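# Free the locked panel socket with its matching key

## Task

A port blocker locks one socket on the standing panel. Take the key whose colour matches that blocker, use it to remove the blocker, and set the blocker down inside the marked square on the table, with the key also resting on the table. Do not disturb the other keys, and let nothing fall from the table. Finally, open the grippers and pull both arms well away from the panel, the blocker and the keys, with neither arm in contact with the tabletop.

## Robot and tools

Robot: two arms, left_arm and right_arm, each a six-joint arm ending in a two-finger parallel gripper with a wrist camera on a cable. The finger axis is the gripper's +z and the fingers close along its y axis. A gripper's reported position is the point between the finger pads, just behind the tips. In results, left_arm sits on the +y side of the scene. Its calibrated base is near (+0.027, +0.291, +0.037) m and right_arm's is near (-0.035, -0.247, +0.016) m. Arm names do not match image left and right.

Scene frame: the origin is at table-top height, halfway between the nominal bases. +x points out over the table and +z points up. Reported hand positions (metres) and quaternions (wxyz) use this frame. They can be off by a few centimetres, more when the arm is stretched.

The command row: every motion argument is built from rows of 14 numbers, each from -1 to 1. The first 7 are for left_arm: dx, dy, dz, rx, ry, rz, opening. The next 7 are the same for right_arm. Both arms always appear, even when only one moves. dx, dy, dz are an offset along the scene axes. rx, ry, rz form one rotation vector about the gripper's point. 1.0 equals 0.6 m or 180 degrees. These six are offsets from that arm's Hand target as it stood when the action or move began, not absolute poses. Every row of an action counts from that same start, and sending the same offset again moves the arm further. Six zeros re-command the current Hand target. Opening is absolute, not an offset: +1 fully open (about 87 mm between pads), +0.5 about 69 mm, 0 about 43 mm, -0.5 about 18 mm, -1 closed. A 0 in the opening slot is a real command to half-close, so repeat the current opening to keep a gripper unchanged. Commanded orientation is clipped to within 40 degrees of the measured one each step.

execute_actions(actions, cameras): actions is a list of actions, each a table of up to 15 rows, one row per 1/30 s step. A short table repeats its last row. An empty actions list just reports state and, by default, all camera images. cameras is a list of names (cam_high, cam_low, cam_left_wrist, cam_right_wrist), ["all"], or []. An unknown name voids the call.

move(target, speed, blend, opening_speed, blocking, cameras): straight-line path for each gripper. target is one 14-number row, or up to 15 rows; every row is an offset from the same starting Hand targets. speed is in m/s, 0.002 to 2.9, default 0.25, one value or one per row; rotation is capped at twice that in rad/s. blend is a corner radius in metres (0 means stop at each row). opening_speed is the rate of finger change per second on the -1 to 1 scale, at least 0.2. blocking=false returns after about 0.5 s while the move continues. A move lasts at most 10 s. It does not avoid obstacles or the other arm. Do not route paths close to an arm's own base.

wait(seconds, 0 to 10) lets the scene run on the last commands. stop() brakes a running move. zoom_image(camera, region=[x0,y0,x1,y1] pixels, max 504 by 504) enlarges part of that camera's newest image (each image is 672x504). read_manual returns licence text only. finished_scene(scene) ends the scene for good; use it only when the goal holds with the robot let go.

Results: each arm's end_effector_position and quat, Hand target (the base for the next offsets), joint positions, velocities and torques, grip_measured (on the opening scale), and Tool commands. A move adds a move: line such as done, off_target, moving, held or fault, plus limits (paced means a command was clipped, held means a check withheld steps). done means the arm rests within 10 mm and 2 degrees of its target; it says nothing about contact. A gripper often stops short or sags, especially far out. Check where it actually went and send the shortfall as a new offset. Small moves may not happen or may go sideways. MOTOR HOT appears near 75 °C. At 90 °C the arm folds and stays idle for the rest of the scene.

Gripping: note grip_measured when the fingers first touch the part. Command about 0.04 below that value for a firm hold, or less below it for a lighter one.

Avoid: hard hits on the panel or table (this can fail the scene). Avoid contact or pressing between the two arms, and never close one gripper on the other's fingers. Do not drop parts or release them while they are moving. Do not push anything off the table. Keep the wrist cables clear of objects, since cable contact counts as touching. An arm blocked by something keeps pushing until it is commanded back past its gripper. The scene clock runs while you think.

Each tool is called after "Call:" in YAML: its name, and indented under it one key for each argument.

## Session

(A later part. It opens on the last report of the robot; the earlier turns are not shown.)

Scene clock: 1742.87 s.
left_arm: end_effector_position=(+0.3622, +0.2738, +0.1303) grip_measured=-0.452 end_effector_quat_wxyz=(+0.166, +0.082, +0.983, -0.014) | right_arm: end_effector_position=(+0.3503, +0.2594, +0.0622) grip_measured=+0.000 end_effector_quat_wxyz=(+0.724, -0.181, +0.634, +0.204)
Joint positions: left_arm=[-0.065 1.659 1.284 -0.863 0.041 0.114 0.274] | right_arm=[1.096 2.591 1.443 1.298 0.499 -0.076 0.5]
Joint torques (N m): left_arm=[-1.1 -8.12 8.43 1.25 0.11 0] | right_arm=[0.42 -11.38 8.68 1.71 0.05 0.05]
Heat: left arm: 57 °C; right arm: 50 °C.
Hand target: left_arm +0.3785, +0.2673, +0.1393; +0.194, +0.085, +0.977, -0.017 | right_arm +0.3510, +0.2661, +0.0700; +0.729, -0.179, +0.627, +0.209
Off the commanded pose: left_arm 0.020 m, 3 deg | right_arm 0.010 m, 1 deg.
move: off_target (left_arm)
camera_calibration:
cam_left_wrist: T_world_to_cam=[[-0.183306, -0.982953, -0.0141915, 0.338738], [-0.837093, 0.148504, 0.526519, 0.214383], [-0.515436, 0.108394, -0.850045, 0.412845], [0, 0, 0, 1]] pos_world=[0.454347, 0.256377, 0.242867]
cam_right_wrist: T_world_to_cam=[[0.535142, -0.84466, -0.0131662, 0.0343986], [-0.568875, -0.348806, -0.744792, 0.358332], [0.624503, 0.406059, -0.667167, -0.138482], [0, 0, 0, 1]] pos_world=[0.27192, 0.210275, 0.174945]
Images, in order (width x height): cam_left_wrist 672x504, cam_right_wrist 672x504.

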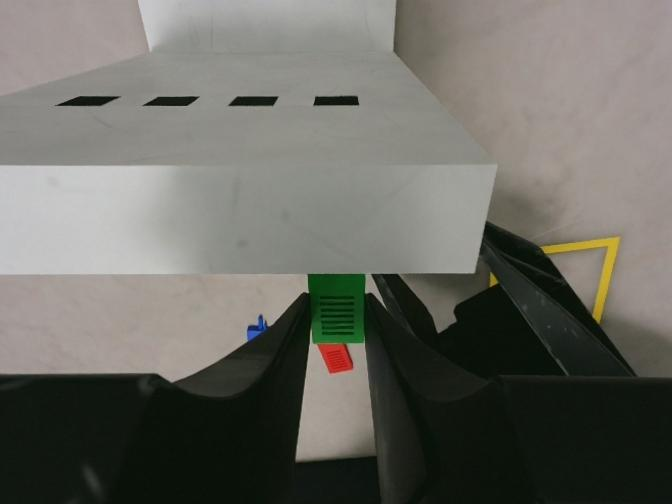

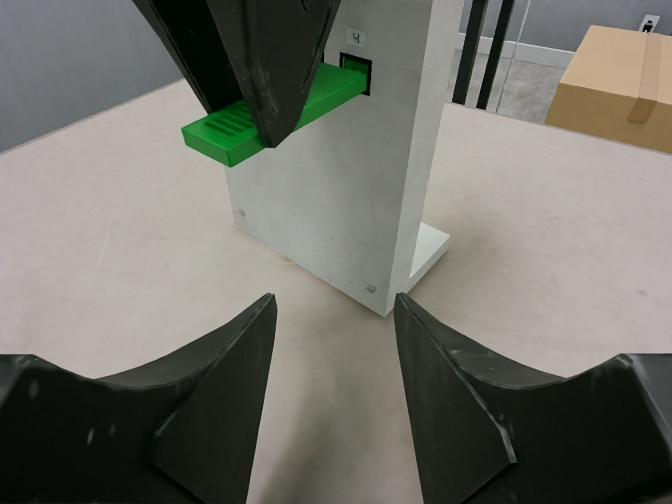

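Call:
move:
  target: [-0.0065, -0.0025, 0.004, 0, 0, 0, -0.62, 0, 0, 0, 0, 0, 0, 0.0]
  speed: 0.03
  cameras: ["cam_left_wrist","cam_right_wrist"]

Call:
zoom_image:
  camera: "cam_right_wrist"
  region: [340, 56, 376, 86]

Scene clock: 1816.03 s.
left_arm: end_effector_position=(+0.3620, +0.2735, +0.1302) grip_measured=-0.452 end_effector_quat_wxyz=(+0.165, +0.081, +0.983, -0.012) | right_arm: end_effector_position=(+0.3503, +0.2594, +0.0622) grip_measured=+0.000 end_effector_quat_wxyz=(+0.724, -0.181, +0.634, +0.204)
Joint positions: left_arm=[-0.069 1.659 1.284 -0.864 0.034 0.109 0.274] | right_arm=[1.096 2.591 1.443 1.298 0.499 -0.076 0.5]
Joint torques (N m): left_arm=[-1.14 -9.66 7.75 1.18 0.17 0] | right_arm=[0.38 -11.28 8.21 1.68 0.01 -0.01]
Heat: left arm: 60 °C; right arm: 50 °C.
Hand target: left_arm +0.3745, +0.2657, +0.1417; +0.194, +0.085, +0.977, -0.017 | right_arm +0.3510, +0.2661, +0.0700; +0.729, -0.179, +0.627, +0.209
Off the commanded pose: left_arm 0.019 m, 3 deg | right_arm 0.010 m, 1 deg.
move: off_target (left_arm)
camera_calibration:
cam_left_wrist: T_world_to_cam=[[-0.180699, -0.98336, -0.0187152, 0.338143], [-0.837099, 0.143777, 0.527819, 0.215397], [-0.516346, 0.111043, -0.849151, 0.412204], [0, 0, 0, 1]] pos_world=[0.45425, 0.255775, 0.242661]
cam_right_wrist: T_world_to_cam=[[0.535142, -0.84466, -0.0131662, 0.0343986], [-0.568875, -0.348806, -0.744792, 0.358332], [0.624503, 0.406059, -0.667167, -0.138482], [0, 0, 0, 1]] pos_world=[0.27192, 0.210275, 0.174945]
Images, in order (width x height): cam_left_wrist 672x504, cam_right_wrist 672x504.

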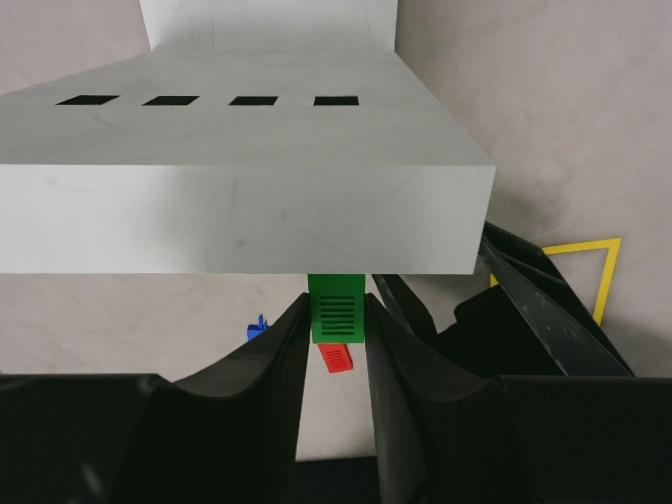

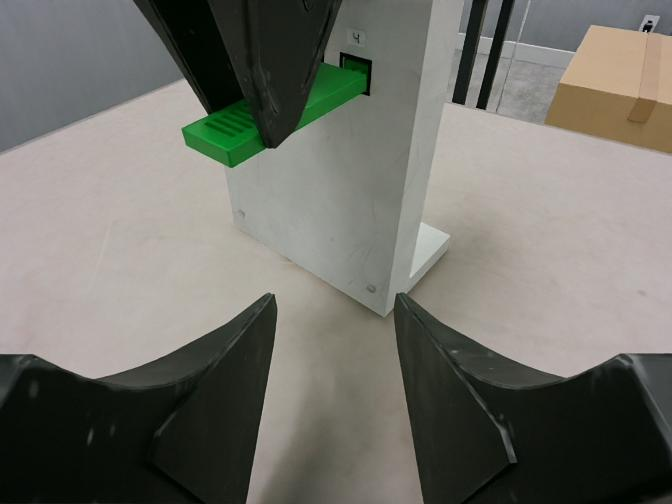

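Scaled by 14.000.

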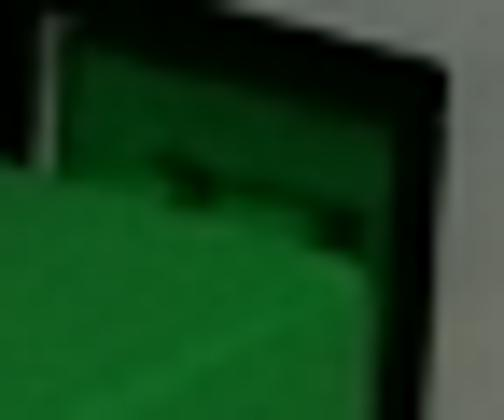

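Call:
move:
  target: [0.0, 0.003, 0.01, 0, 0, 0, -0.62, 0, 0, 0, 0, 0, 0, 0.0]
  speed: 0.03
  cameras: ["cam_left_wrist","cam_right_wrist"]

Call:
zoom_image:
  camera: "cam_right_wrist"
  region: [340, 56, 376, 86]

Scene clock: 1865.83 s.
left_arm: end_effector_position=(+0.3616, +0.2735, +0.1331) grip_measured=-0.452 end_effector_quat_wxyz=(+0.164, +0.081, +0.983, -0.012) | right_arm: end_effector_position=(+0.3503, +0.2594, +0.0622) grip_measured=+0.000 end_effector_quat_wxyz=(+0.724, -0.181, +0.634, +0.204)
Joint positions: left_arm=[-0.069 1.659 1.296 -0.879 0.034 0.109 0.274] | right_arm=[1.096 2.591 1.443 1.298 0.499 -0.076 0.5]
Joint torques (N m): left_arm=[-0.75 -9.95 8.47 1.06 0.17 0.09] | right_arm=[0.17 -11.23 8.49 1.69 0.05 -0.02]
Heat: left arm: 60 °C; right arm: 50 °C.
Hand target: left_arm +0.3745, +0.2675, +0.1477; +0.194, +0.085, +0.977, -0.017 | right_arm +0.3510, +0.2661, +0.0700; +0.729, -0.179, +0.627, +0.209
Off the commanded pose: left_arm 0.020 m, 4 deg | right_arm 0.010 m, 1 deg.
move: off_target (left_arm)
camera_calibration:
cam_left_wrist: T_world_to_cam=[[-0.180395, -0.983427, -0.0181584, 0.338013], [-0.835545, 0.143475, 0.530358, 0.212733], [-0.518962, 0.110846, -0.84758, 0.415116], [0, 0, 0, 1]] pos_world=[0.454154, 0.255875, 0.245157]
cam_right_wrist: T_world_to_cam=[[0.535142, -0.84466, -0.0131662, 0.0343986], [-0.568875, -0.348806, -0.744792, 0.358332], [0.624503, 0.406059, -0.667167, -0.138482], [0, 0, 0, 1]] pos_world=[0.27192, 0.210275, 0.174945]
Images, in order (width x height): cam_left_wrist 672x504, cam_right_wrist 672x504.

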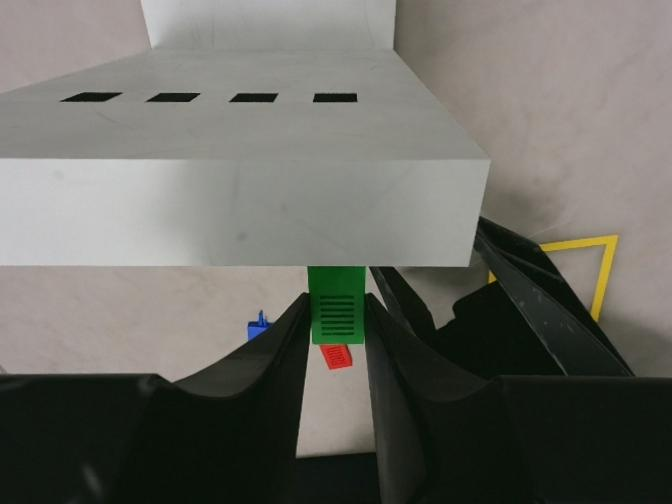

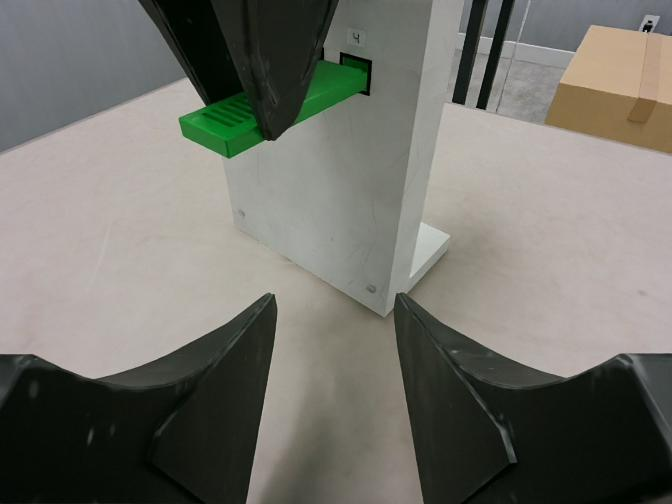

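Scaled by 14.000.

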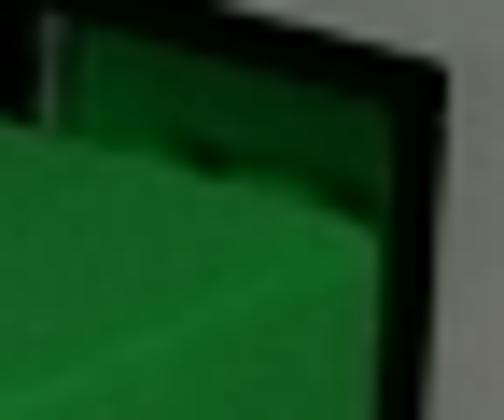

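Call:
move:
  target: [0,0,0,0,0,0,-0.62, 0.015, -0.0602, 0.0448, -0.0796, 0.0902, 0.1268, 0.0]
  speed: 0.12
  cameras: ["cam_right_wrist"]

Scene clock: 1925.10 s.
left_arm: end_effector_position=(+0.3616, +0.2735, +0.1331) grip_measured=-0.452 end_effector_quat_wxyz=(+0.164, +0.081, +0.983, -0.012) | right_arm: end_effector_position=(+0.3527, +0.2220, +0.0581) grip_measured=+0.000 end_effector_quat_wxyz=(+0.525, -0.361, +0.718, +0.279)
Joint positions: left_arm=[-0.069 1.659 1.296 -0.879 0.034 0.109 0.274] | right_arm=[0.891 2.267 1.331 0.638 -0.099 -0.007 0.5]
Joint torques (N m): left_arm=[-0.7 -10 8.49 1.06 0.18 0.09] | right_arm=[-0.47 -14.63 9.73 1.87 -0.01 0.04]
Heat: left arm: 60 °C; right arm: 51 °C.
Hand target: left_arm +0.3745, +0.2675, +0.1477; +0.194, +0.085, +0.977, -0.017 | right_arm +0.3602, +0.2299, +0.0969; +0.551, -0.356, +0.696, +0.292
Off the commanded pose: left_arm 0.020 m, 4 deg | right_arm 0.040 m, 4 deg.
move: off_target (left_arm, right_arm)
camera_calibration:
cam_right_wrist: T_world_to_cam=[[0.814015, -0.5793, -0.042327, -0.154253], [-0.545013, -0.736572, -0.400527, 0.401244], [0.200848, 0.349104, -0.915307, 0.0489744], [0, 0, 0, 1]] pos_world=[0.334411, 0.189089, 0.199007]
Images, in order (width x height): cam_right_wrist 672x504.

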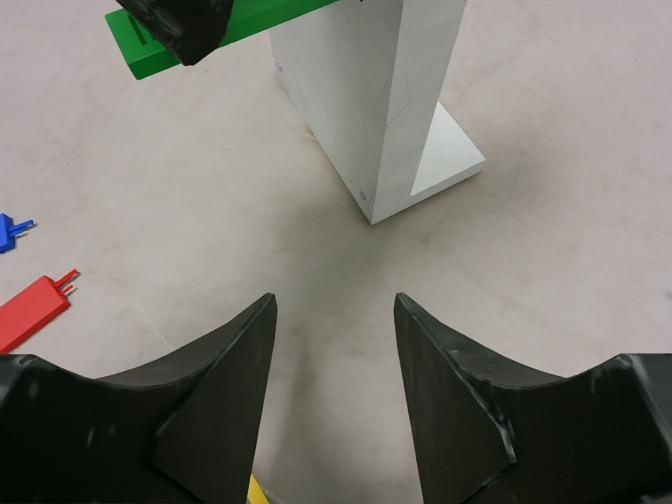

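Call:
move:
  target: [0,0,0,0,0,0,-0.62, 0.0, 0.0, 0.07, 0,0,0, 0.0]
  speed: 0.12
  cameras: ["cam_right_wrist"]

Scene clock: 1933.20 s.
left_arm: end_effector_position=(+0.3616, +0.2735, +0.1331) grip_measured=-0.452 end_effector_quat_wxyz=(+0.164, +0.081, +0.983, -0.012) | right_arm: end_effector_position=(+0.3553, +0.2251, +0.1068) grip_measured=+0.000 end_effector_quat_wxyz=(+0.530, -0.360, +0.714, +0.282)
Joint positions: left_arm=[-0.069 1.659 1.296 -0.879 0.034 0.109 0.274] | right_arm=[0.891 2.174 1.389 0.501 -0.099 -0.007 0.5]
Joint torques (N m): left_arm=[-0.75 -10.07 8.51 1.07 0.15 0.09] | right_arm=[-0.43 -13.59 9.91 1.84 -0.03 -0.04]
Heat: left arm: 60 °C; right arm: 52 °C.
Hand target: left_arm +0.3745, +0.2675, +0.1477; +0.194, +0.085, +0.977, -0.017 | right_arm +0.3602, +0.2299, +0.1390; +0.551, -0.356, +0.696, +0.292
Off the commanded pose: left_arm 0.020 m, 4 deg | right_arm 0.033 m, 3 deg.
move: off_target (left_arm, right_arm)
camera_calibration:
cam_right_wrist: T_world_to_cam=[[0.814781, -0.5783, -0.0412429, -0.153087], [-0.541094, -0.732955, -0.412304, 0.423446], [0.208207, 0.358254, -0.910112, 0.0866289], [0, 0, 0, 1]] pos_world=[0.33582, 0.190801, 0.247117]
Images, in order (width x height): cam_right_wrist 672x504.

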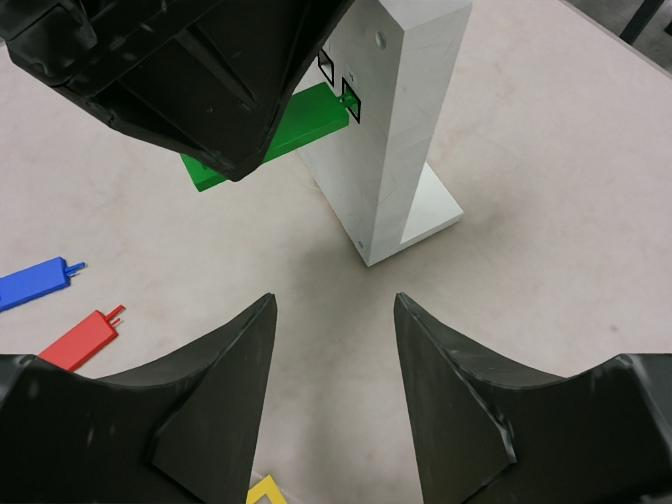

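Call:
zoom_image:
  camera: "cam_right_wrist"
  region: [315, 60, 375, 130]

Call:
zoom_image:
  camera: "cam_right_wrist"
  region: [330, 75, 366, 117]

Scaled by 7.200.

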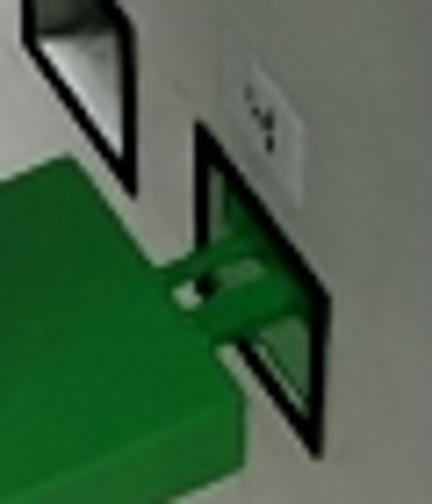

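Scaled by 12.000.

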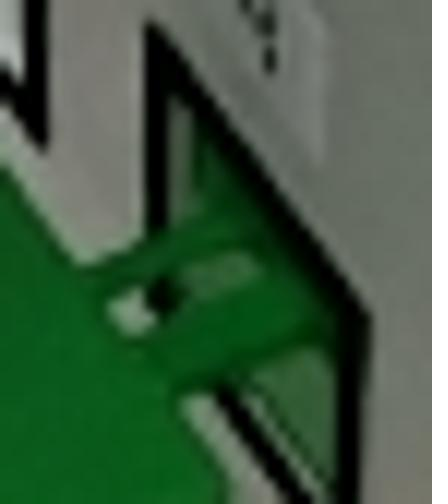

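Call:
zoom_image:
  camera: "cam_right_wrist"
  region: [338, 86, 364, 112]

Scaled by 19.385.

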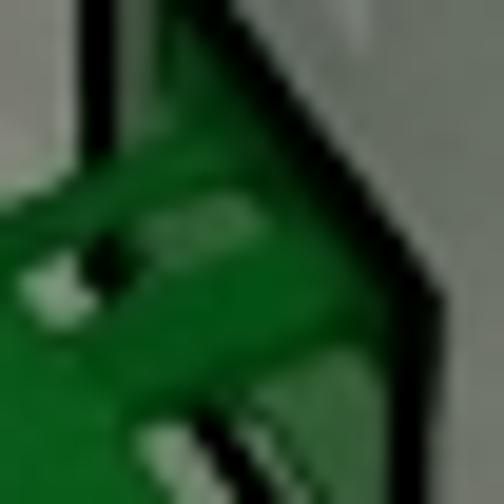

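Call:
move:
  target: [-0.002, -0.006, -0.004, 0, 0, -0.006, -0.62, 0, 0, 0, 0,0,0, 0.0]
  speed: 0.03
  cameras: ["cam_right_wrist", "cam_left_wrist"]

Call:
zoom_image:
  camera: "cam_right_wrist"
  region: [330, 75, 366, 117]

Scene clock: 2066.07 s.
left_arm: end_effector_position=(+0.3616, +0.2720, +0.1331) grip_measured=-0.452 end_effector_quat_wxyz=(+0.164, +0.083, +0.983, -0.012) | right_arm: end_effector_position=(+0.3553, +0.2250, +0.1067) grip_measured=+0.000 end_effector_quat_wxyz=(+0.530, -0.360, +0.714, +0.282)
Joint positions: left_arm=[-0.073 1.659 1.296 -0.879 0.034 0.109 0.274] | right_arm=[0.891 2.174 1.389 0.5 -0.099 -0.007 0.5]
Joint torques (N m): left_arm=[-1.06 -10.21 7.57 1.16 0.18 0.14] | right_arm=[-0.49 -13.86 9.77 1.89 0 -0.02]
Heat: left arm: 61 °C; right arm: 56 °C.
Hand target: left_arm +0.3734, +0.2639, +0.1453; +0.194, +0.094, +0.976, -0.019 | right_arm +0.3602, +0.2299, +0.1390; +0.551, -0.356, +0.696, +0.292
Off the commanded pose: left_arm 0.019 m, 4 deg | right_arm 0.033 m, 3 deg.
move: off_target (left_arm, right_arm)
camera_calibration:
cam_left_wrist: T_world_to_cam=[[-0.184802, -0.9826, -0.0185832, 0.338017], [-0.835117, 0.14704, 0.530055, 0.211841], [-0.5181, 0.113475, -0.84776, 0.414343], [0, 0, 0, 1]] pos_world=[0.454049, 0.253969, 0.245257]
cam_right_wrist: T_world_to_cam=[[0.814756, -0.578335, -0.0412448, -0.153076], [-0.541202, -0.733064, -0.411967, 0.423379], [0.20802, 0.357974, -0.910265, 0.0866917], [0, 0, 0, 1]] pos_world=[0.33582, 0.190801, 0.247017]
Images, in order (width x height): cam_left_wrist 672x504, cam_right_wrist 672x504.

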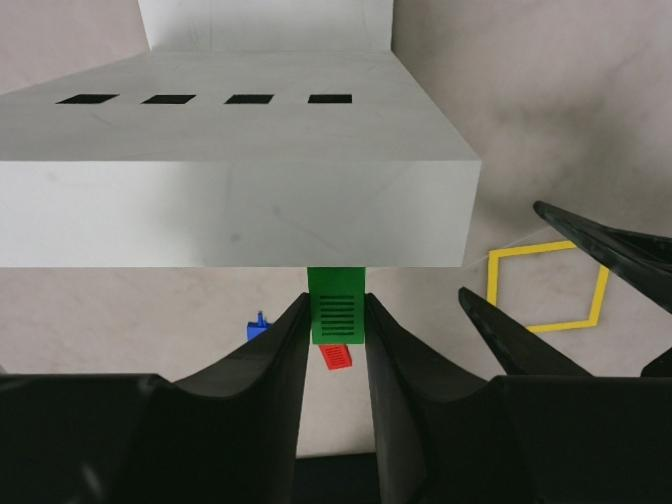

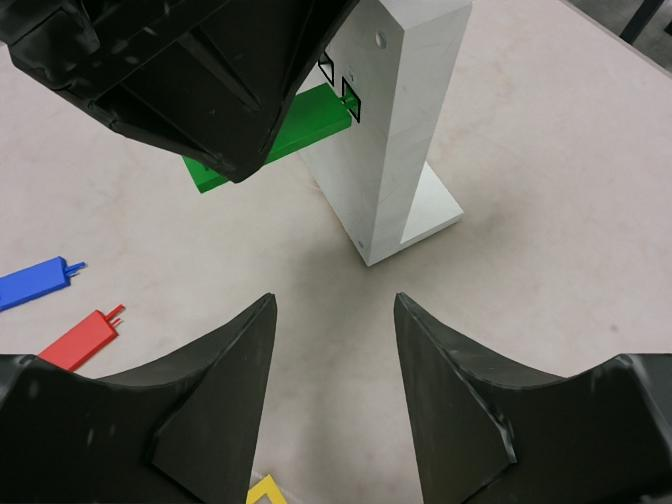

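Scaled by 12.000.

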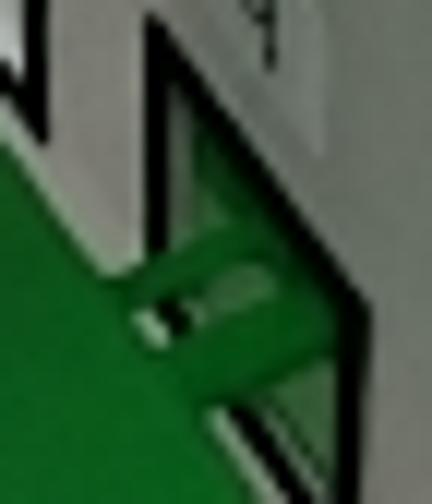

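Call:
move:
  target: [0.0125, -0.001, -0.008, 0, 0, 0, -0.62, 0, 0, 0, 0,0,0, 0.0]
  speed: 0.03
  cameras: ["cam_right_wrist", "cam_left_wrist"]

Call:
zoom_image:
  camera: "cam_right_wrist"
  region: [330, 75, 366, 117]

Scene clock: 2079.93 s.
left_arm: end_effector_position=(+0.3619, +0.2720, +0.1331) grip_measured=-0.452 end_effector_quat_wxyz=(+0.165, +0.083, +0.983, -0.012) | right_arm: end_effector_position=(+0.3553, +0.2250, +0.1067) grip_measured=+0.000 end_effector_quat_wxyz=(+0.530, -0.360, +0.714, +0.282)
Joint positions: left_arm=[-0.073 1.659 1.296 -0.877 0.034 0.109 0.274] | right_arm=[0.891 2.174 1.389 0.5 -0.099 -0.007 0.5]
Joint torques (N m): left_arm=[-1.25 -7.39 8.59 1.3 0.23 0.16] | right_arm=[-0.38 -13.9 9.85 1.81 -0.01 0]
Heat: left arm: 61 °C; right arm: 56 °C.
Hand target: left_arm +0.3808, +0.2633, +0.1405; +0.194, +0.094, +0.976, -0.019 | right_arm +0.3602, +0.2299, +0.1390; +0.551, -0.356, +0.696, +0.292
Off the commanded pose: left_arm 0.022 m, 4 deg | right_arm 0.033 m, 3 deg.
move: off_target (left_arm, right_arm)
camera_calibration:
cam_left_wrist: T_world_to_cam=[[-0.184723, -0.982613, -0.0186991, 0.338051], [-0.835702, 0.147036, 0.529134, 0.212445], [-0.517185, 0.11337, -0.848332, 0.414283], [0, 0, 0, 1]] pos_world=[0.454248, 0.253969, 0.245359]
cam_right_wrist: T_world_to_cam=[[0.814756, -0.578335, -0.0412448, -0.153076], [-0.541202, -0.733064, -0.411967, 0.423379], [0.20802, 0.357974, -0.910265, 0.0866917], [0, 0, 0, 1]] pos_world=[0.33582, 0.190801, 0.247017]
Images, in order (width x height): cam_left_wrist 672x504, cam_right_wrist 672x504.

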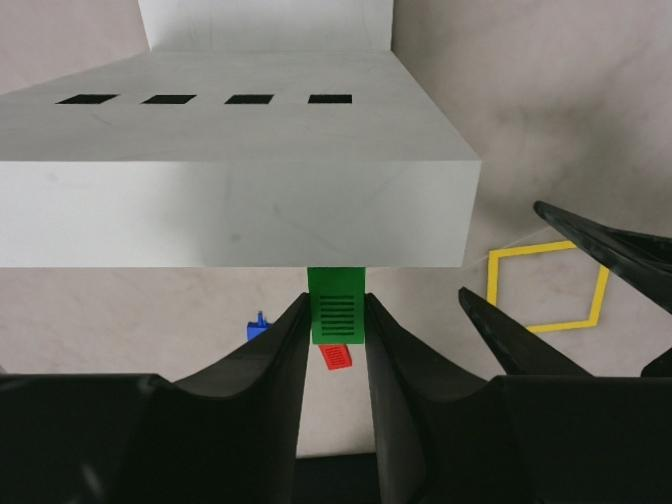

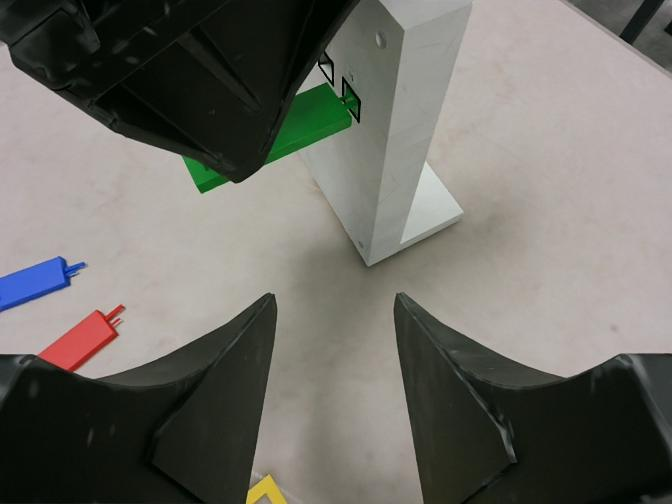

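Scaled by 12.000.

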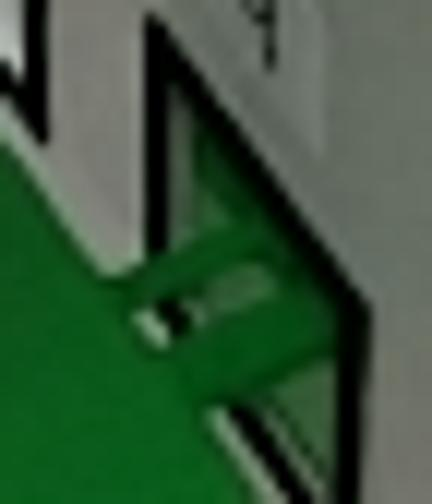

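Call:
move:
  target: [0.0, 0.003, 0.0, 0, 0, 0.0125, -0.62, 0, 0, 0, 0,0,0, 0.0]
  speed: 0.03
  cameras: ["cam_right_wrist", "cam_left_wrist"]

Call:
zoom_image:
  camera: "cam_right_wrist"
  region: [330, 75, 366, 117]

Scene clock: 2150.70 s.
left_arm: end_effector_position=(+0.3619, +0.2714, +0.1331) grip_measured=-0.452 end_effector_quat_wxyz=(+0.165, +0.073, +0.984, -0.013) | right_arm: end_effector_position=(+0.3553, +0.2250, +0.1067) grip_measured=+0.000 end_effector_quat_wxyz=(+0.530, -0.360, +0.714, +0.282)
Joint positions: left_arm=[-0.073 1.659 1.296 -0.877 0.032 0.089 0.274] | right_arm=[0.891 2.174 1.389 0.5 -0.099 -0.007 0.5]
Joint torques (N m): left_arm=[-1.02 -7.53 8.55 1.34 0.09 0.04] | right_arm=[-0.39 -13.76 10.02 1.93 -0.02 -0.01]
Heat: left arm: 62 °C; right arm: 57 °C.
Hand target: left_arm +0.3809, +0.2651, +0.1405; +0.194, +0.075, +0.978, -0.015 | right_arm +0.3602, +0.2299, +0.1390; +0.551, -0.356, +0.696, +0.292
Off the commanded pose: left_arm 0.021 m, 3 deg | right_arm 0.033 m, 3 deg.
move: off_target (left_arm, right_arm)
camera_calibration:
cam_left_wrist: T_world_to_cam=[[-0.165813, -0.986061, -0.0138048, 0.330898], [-0.83815, 0.133537, 0.528841, 0.217039], [-0.519626, 0.0992593, -0.848609, 0.419127], [0, 0, 0, 1]] pos_world=[0.454568, 0.255701, 0.245463]
cam_right_wrist: T_world_to_cam=[[0.814756, -0.578335, -0.0412448, -0.153076], [-0.541202, -0.733064, -0.411967, 0.423379], [0.20802, 0.357974, -0.910265, 0.0866917], [0, 0, 0, 1]] pos_world=[0.33582, 0.190801, 0.247017]
Images, in order (width x height): cam_left_wrist 672x504, cam_right_wrist 672x504.

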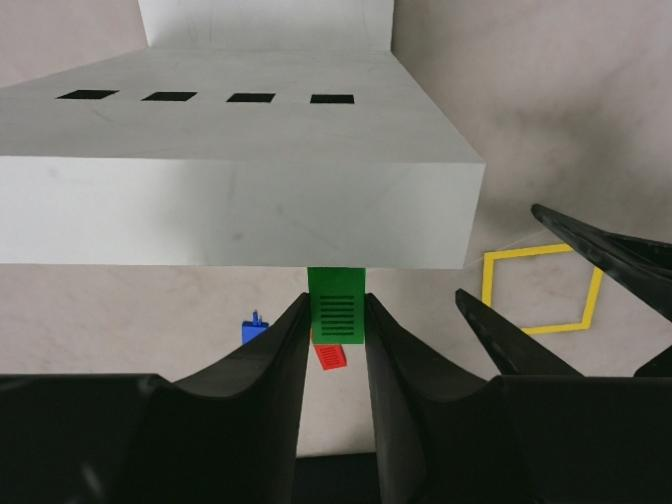

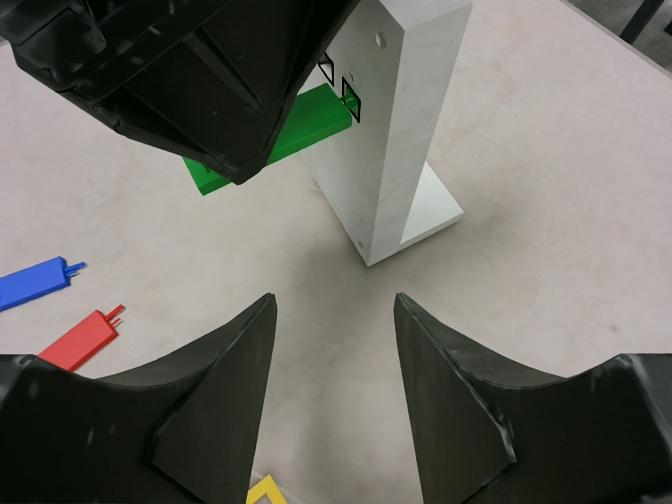

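Scaled by 12.000.

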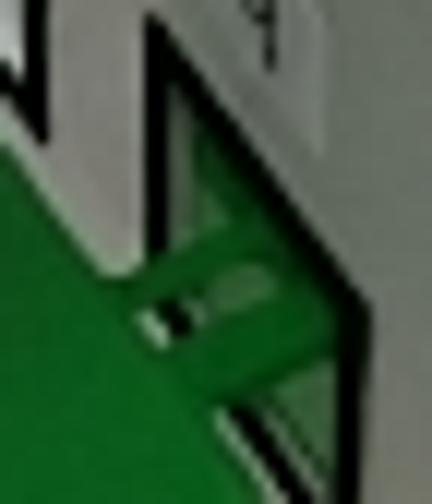

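Call:
move:
  target: [0.0066, -0.0012, 0.0, 0.0002, -0.0085, -0.0083, -0.62, 0, 0, 0, 0,0,0, 0.0]
  speed: 0.03
  cameras: ["cam_right_wrist", "cam_left_wrist"]

Call:
zoom_image:
  camera: "cam_right_wrist"
  region: [330, 75, 366, 117]

Scene clock: 2201.23 s.
left_arm: end_effector_position=(+0.3625, +0.2716, +0.1332) grip_measured=-0.452 end_effector_quat_wxyz=(+0.166, +0.076, +0.983, -0.013) | right_arm: end_effector_position=(+0.3552, +0.2250, +0.1066) grip_measured=+0.000 end_effector_quat_wxyz=(+0.530, -0.360, +0.715, +0.282)
Joint positions: left_arm=[-0.073 1.659 1.296 -0.875 0.032 0.094 0.274] | right_arm=[0.891 2.174 1.389 0.5 -0.099 -0.007 0.5]
Joint torques (N m): left_arm=[-1.02 -8.38 7.39 1.63 0.15 0.18] | right_arm=[-0.38 -13.7 9.99 1.9 -0.04 0.06]
Heat: left arm: 62 °C; right arm: 57 °C.
Hand target: left_arm +0.3848, +0.2644, +0.1405; +0.207, +0.088, +0.974, -0.016 | right_arm +0.3602, +0.2299, +0.1389; +0.551, -0.356, +0.696, +0.292
Off the commanded pose: left_arm 0.025 m, 5 deg | right_arm 0.033 m, 3 deg.
move: off_target (left_arm, right_arm)
camera_calibration:
cam_left_wrist: T_world_to_cam=[[-0.170774, -0.985184, -0.0157374, 0.333056], [-0.838777, 0.136978, 0.526963, 0.217048], [-0.517, 0.103192, -0.849743, 0.417656], [0, 0, 0, 1]] pos_world=[0.45486, 0.255292, 0.245765]
cam_right_wrist: T_world_to_cam=[[0.814745, -0.578347, -0.0412961, -0.153057], [-0.541302, -0.733164, -0.411659, 0.423355], [0.207805, 0.357751, -0.910402, 0.0868401], [0, 0, 0, 1]] pos_world=[0.33582, 0.190801, 0.247016]
Images, in order (width x height): cam_left_wrist 672x504, cam_right_wrist 672x504.

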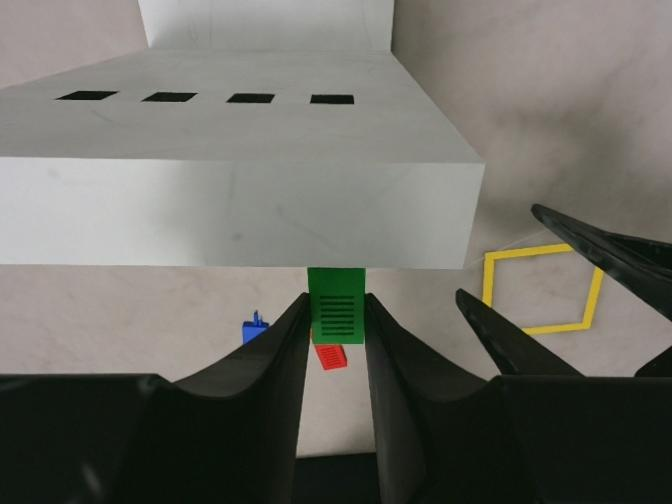

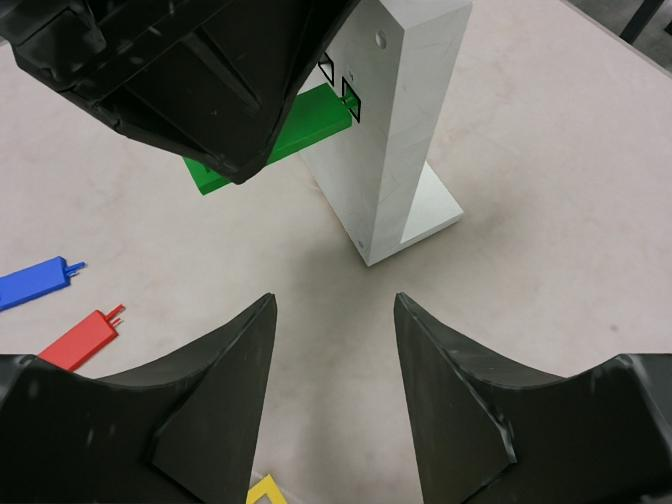

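Scaled by 12.000.

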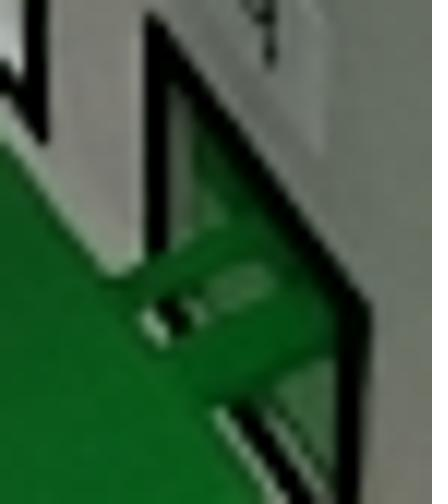

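Call:
move:
  target: [0,0,0,0,0,0,-0.62, -0.0153, 0.0603, -0.1147, 0.0796, -0.0902, -0.1268, 0.0]
  speed: 0.15
  cameras: ["cam_right_wrist"]

Call:
zoom_image:
  camera: "cam_right_wrist"
  region: [330, 40, 390, 100]

Scene clock: 2227.13 s.
left_arm: end_effector_position=(+0.3625, +0.2716, +0.1332) grip_measured=-0.452 end_effector_quat_wxyz=(+0.166, +0.076, +0.983, -0.013) | right_arm: end_effector_position=(+0.3481, +0.2609, +0.0541) grip_measured=+0.000 end_effector_quat_wxyz=(+0.715, -0.193, +0.641, +0.200)
Joint positions: left_arm=[-0.073 1.659 1.296 -0.875 0.032 0.095 0.274] | right_arm=[1.098 2.591 1.441 1.266 0.49 -0.075 0.5]
Joint torques (N m): left_arm=[-1.18 -8.31 7.39 1.65 0.16 0.23] | right_arm=[0.34 -11.55 8.47 2.07 0.17 0.03]
Heat: left arm: 61 °C; right arm: 57 °C.
Hand target: left_arm +0.3848, +0.2644, +0.1405; +0.207, +0.088, +0.974, -0.016 | right_arm +0.3508, +0.2661, +0.0700; +0.729, -0.179, +0.627, +0.209
Off the commanded pose: left_arm 0.025 m, 5 deg | right_arm 0.017 m, 3 deg.
move: off_target (left_arm, right_arm)
camera_calibration:
cam_right_wrist: T_world_to_cam=[[0.54411, -0.83901, 0.00263441, 0.031132], [-0.576881, -0.376392, -0.724939, 0.360521], [0.609223, 0.392927, -0.688808, -0.133223], [0, 0, 0, 1]] pos_world=[0.272201, 0.214164, 0.169509]
Images, in order (width x height): cam_right_wrist 672x504.

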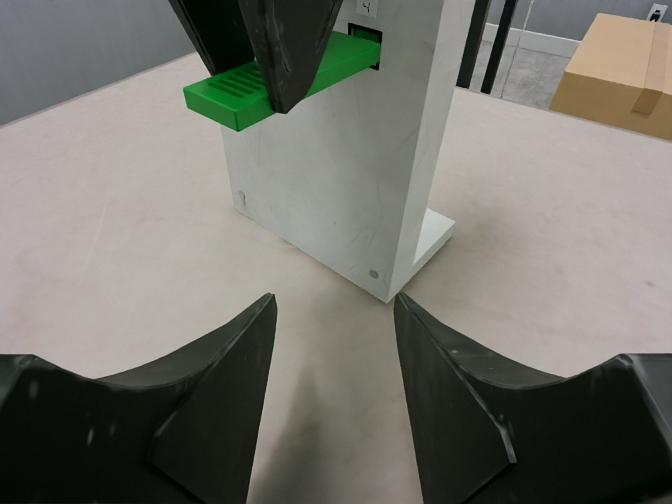

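Scaled by 8.400.

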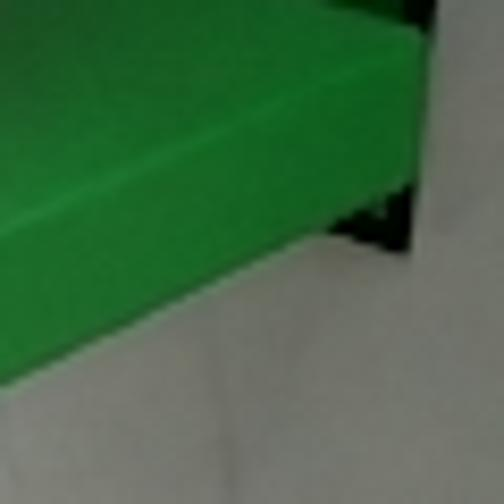

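Call:
zoom_image:
  camera: "cam_right_wrist"
  region: [345, 10, 387, 52]

Scaled by 12.000.

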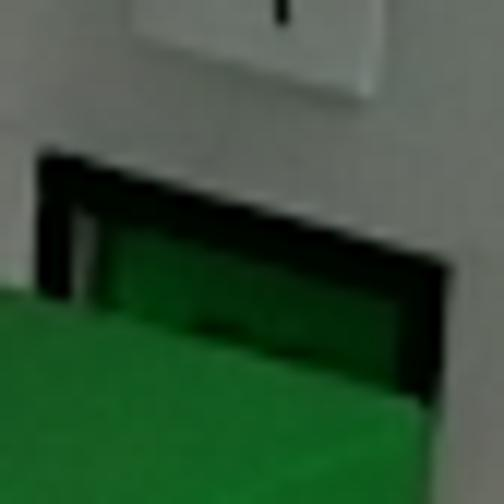

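Call:
zoom_image:
  camera: "cam_right_wrist"
  region: [355, 28, 385, 48]

Scaled by 16.800.

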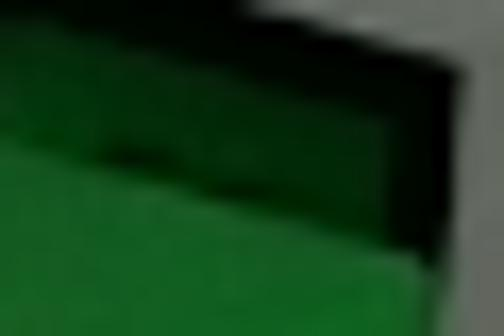

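Call:
move:
  target: [-0.002, 0.008, 0.0, 0.011, -0.0018, 0.0015, -0.62, 0,0,0,0,0,0, 0.0]
  speed: 0.02
  cameras: ["cam_right_wrist", "cam_left_wrist"]

Call:
zoom_image:
  camera: "cam_right_wrist"
  region: [355, 28, 385, 48]

Scene clock: 2317.10 s.
left_arm: end_effector_position=(+0.3629, +0.2722, +0.1333) grip_measured=-0.452 end_effector_quat_wxyz=(+0.166, +0.081, +0.983, -0.003) | right_arm: end_effector_position=(+0.3482, +0.2608, +0.0542) grip_measured=+0.000 end_effector_quat_wxyz=(+0.715, -0.193, +0.641, +0.200)
Joint positions: left_arm=[-0.082 1.659 1.296 -0.874 0.013 0.1 0.274] | right_arm=[1.098 2.591 1.441 1.266 0.491 -0.076 0.5]
Joint torques (N m): left_arm=[-0.7 -9.06 6.61 1.67 -0.07 0.18] | right_arm=[0.06 -11.4 8.51 2.04 0.11 -0.04]
Heat: left arm: 60 °C; right arm: 54 °C.
Hand target: left_arm +0.3836, +0.2692, +0.1405; +0.208, +0.090, +0.974, +0.002 | right_arm +0.3509, +0.2661, +0.0700; +0.729, -0.179, +0.627, +0.209
Off the commanded pose: left_arm 0.022 m, 5 deg | right_arm 0.017 m, 3 deg.
move: off_target (left_arm, right_arm)
camera_calibration:
cam_left_wrist: T_world_to_cam=[[-0.17835, -0.983299, -0.0362582, 0.338646], [-0.839038, 0.132728, 0.527635, 0.218378], [-0.51401, 0.124525, -0.848697, 0.410739], [0, 0, 0, 1]] pos_world=[0.454749, 0.252858, 0.245648]
cam_right_wrist: T_world_to_cam=[[0.543703, -0.839272, 0.00313093, 0.0312679], [-0.576717, -0.376318, -0.725108, 0.360432], [0.609741, 0.392438, -0.688628, -0.133228], [0, 0, 0, 1]] pos_world=[0.272101, 0.214163, 0.169509]
Images, in order (width x height): cam_left_wrist 672x504, cam_right_wrist 672x504.

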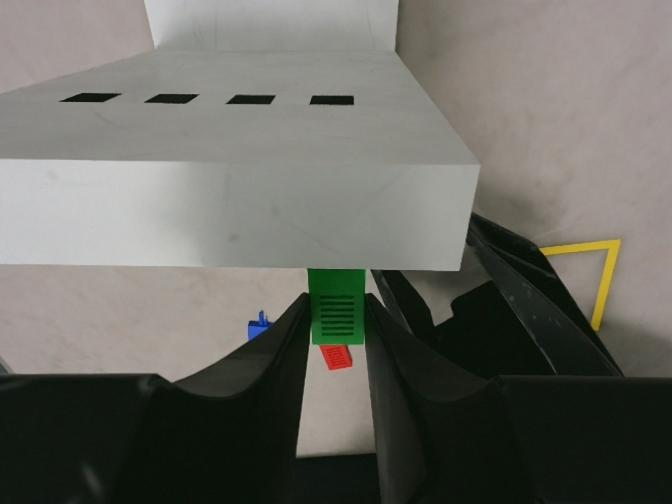

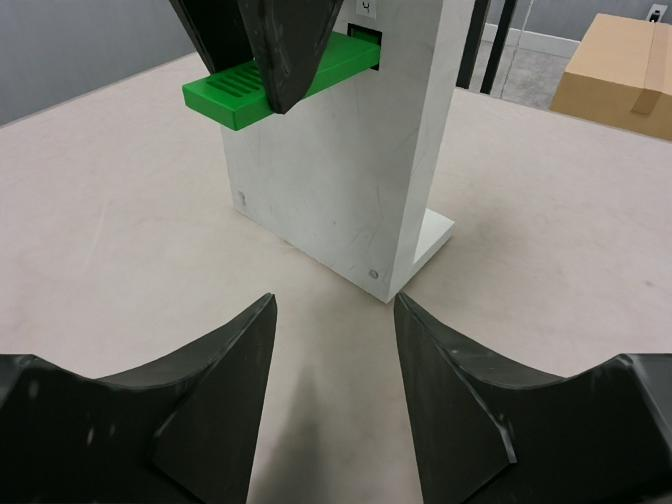

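Scaled by 16.800.

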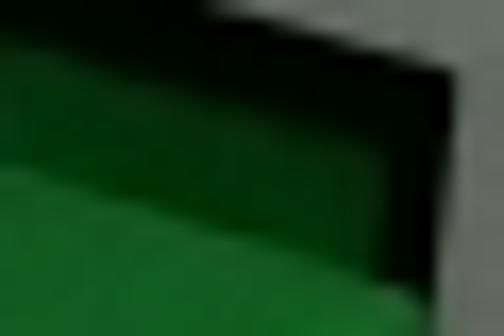

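Call:
move:
  target:
    - [0.0, 0.0, 0.002, -0.011, 0.0018, -0.0015, -0.62, 0,0,0,0,0,0, 0.0]
    - [-0.0525, 0.009, 0.0035, -0.011, 0.0018, -0.0015, -0.62, 0,0,0,0,0,0, 0.0]
  speed: 0.03
  cameras: ["cam_right_wrist", "cam_left_wrist"]

Call:
zoom_image:
  camera: "cam_right_wrist"
  region: [230, 0, 400, 130]

Scene clock: 2336.67 s.
left_arm: end_effector_position=(+0.3502, +0.2733, +0.1334) grip_measured=-0.452 end_effector_quat_wxyz=(+0.187, +0.087, +0.978, -0.013) | right_arm: end_effector_position=(+0.3482, +0.2608, +0.0542) grip_measured=+0.000 end_effector_quat_wxyz=(+0.715, -0.193, +0.641, +0.200)
Joint positions: left_arm=[-0.07 1.574 1.199 -0.822 0.039 0.12 0.274] | right_arm=[1.098 2.591 1.441 1.266 0.491 -0.076 0.5]
Joint torques (N m): left_arm=[0.69 -11.14 5.33 1.14 0.18 0.17] | right_arm=[0.18 -11.4 8.17 2.06 0.05 -0.03]
Heat: left arm: 59 °C; right arm: 54 °C.
Hand target: left_arm +0.3521, +0.2746, +0.1426; +0.207, +0.088, +0.974, -0.016 | right_arm +0.3509, +0.2661, +0.0700; +0.729, -0.179, +0.627, +0.209
Off the commanded pose: left_arm 0.009 m, 2 deg | right_arm 0.017 m, 3 deg.
move: off_target (right_arm)
camera_calibration:
cam_left_wrist: T_world_to_cam=[[-0.192306, -0.981042, -0.0239798, 0.340111], [-0.857119, 0.156014, 0.490925, 0.212449], [-0.477877, 0.114961, -0.870872, 0.397145], [0, 0, 0, 1]] pos_world=[0.437286, 0.254861, 0.249721]
cam_right_wrist: T_world_to_cam=[[0.543703, -0.839272, 0.00313093, 0.0312679], [-0.576717, -0.376318, -0.725108, 0.360432], [0.609741, 0.392438, -0.688628, -0.133228], [0, 0, 0, 1]] pos_world=[0.272101, 0.214163, 0.169509]
Images, in order (width x height): cam_left_wrist 672x504, cam_right_wrist 672x504.

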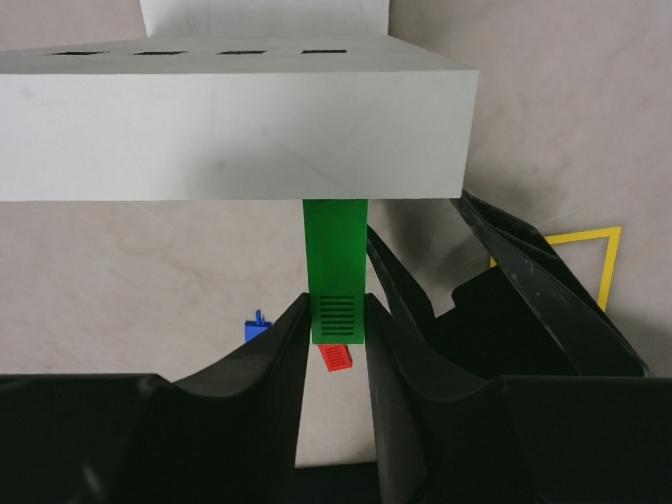

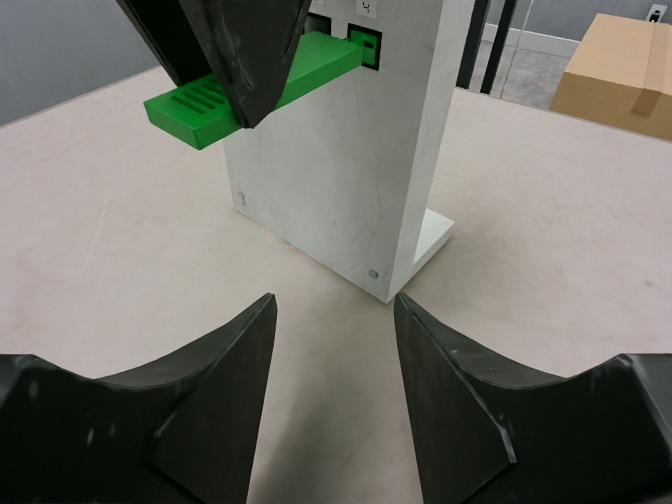

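Scaled by 2.965.

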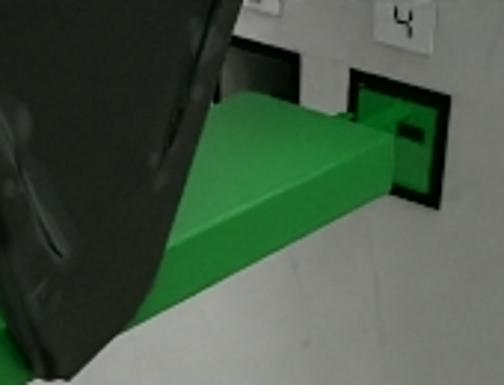

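Call:
move:
  target:
    - [-0.0307, 0.03, -0.0073, 0.0019, 0.0109, 0.0017, -0.62, 0, 0, 0.02, 0,0,0, 0.0]
    - [-0.0052, 0.0018, -0.0073, 0.0019, 0.0109, 0.0017, -0.62, 0, 0, 0.025, 0,0,0, 0.0]
    - [0.0277, -0.004, -0.0073, 0.0019, 0.0109, 0.0017, -0.62, 0, 0, 0.025, 0,0,0, 0.0]
  speed: [0.07, 0.06, 0.05]
  blend: [0, 0.006, 0]
  cameras: ["cam_left_wrist","cam_right_wrist"]

Call:
zoom_image:
  camera: "cam_right_wrist"
  region: [340, 40, 384, 90]

Call:
zoom_image:
  camera: "cam_left_wrist"
  region: [190, 30, 370, 110]

Scene clock: 2369.73 s.
left_arm: end_effector_position=(+0.3563, +0.2746, +0.1326) grip_measured=-0.452 end_effector_quat_wxyz=(+0.175, +0.086, +0.981, -0.018) | right_arm: end_effector_position=(+0.3482, +0.2608, +0.0541) grip_measured=+0.000 end_effector_quat_wxyz=(+0.715, -0.193, +0.641, +0.199)
Joint positions: left_arm=[-0.059 1.62 1.248 -0.85 0.052 0.127 0.274] | right_arm=[1.098 2.591 1.441 1.266 0.491 -0.076 0.5]
Joint torques (N m): left_arm=[-0.72 -6.74 8.51 1.11 -0.03 0] | right_arm=[0.05 -15.09 7.3 1.77 0.1 0.03]
Heat: left arm: 58 °C; right arm: 54 °C.
Hand target: left_arm +0.3687, +0.2722, +0.1381; +0.190, +0.086, +0.978, -0.014 | right_arm +0.3508, +0.2661, +0.0850; +0.729, -0.179, +0.627, +0.209
Off the commanded pose: left_arm 0.014 m, 2 deg | right_arm 0.031 m, 3 deg.
move: off_target (left_arm, right_arm)
camera_calibration:
cam_left_wrist: T_world_to_cam=[[-0.193293, -0.981076, -0.0112694, 0.341237], [-0.844408, 0.160496, 0.511092, 0.209394], [-0.499612, 0.108307, -0.859452, 0.407202], [0, 0, 0, 1]] pos_world=[0.446216, 0.25707, 0.246797]
cam_right_wrist: T_world_to_cam=[[0.543661, -0.839296, 0.0037634, 0.0312608], [-0.576658, -0.376786, -0.724912, 0.36052], [0.609834, 0.391936, -0.688831, -0.133151], [0, 0, 0, 1]] pos_world=[0.272102, 0.214263, 0.169509]
Images, in order (width x height): cam_left_wrist 672x504, cam_right_wrist 672x504.

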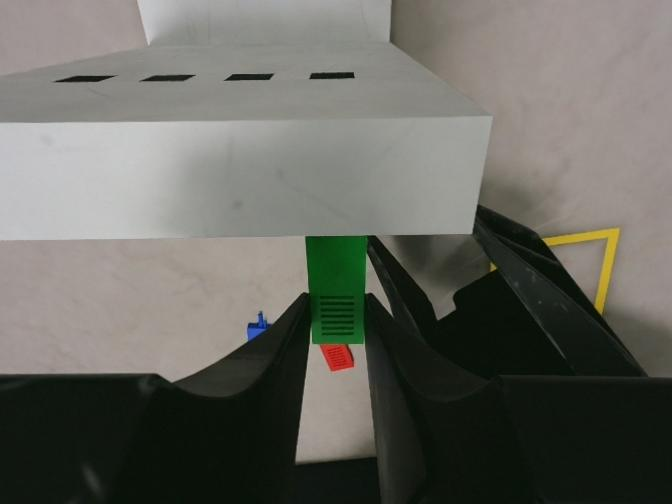

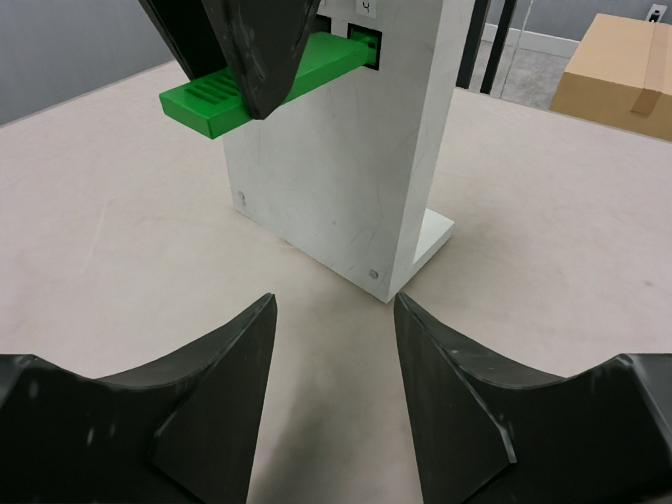

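Scaled by 10.080.

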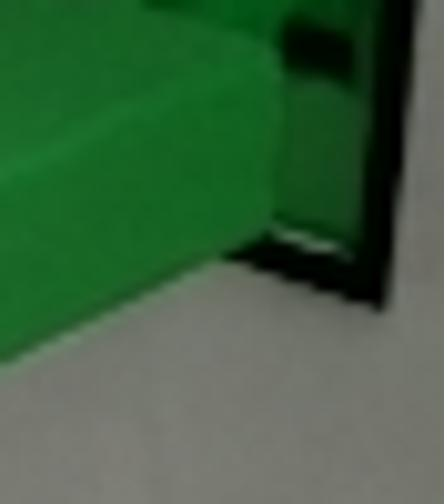

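Scaled by 2.800.

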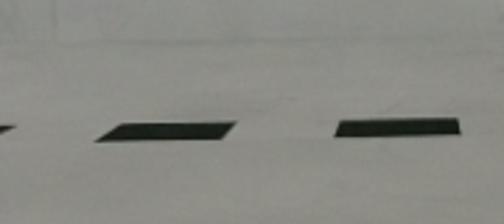

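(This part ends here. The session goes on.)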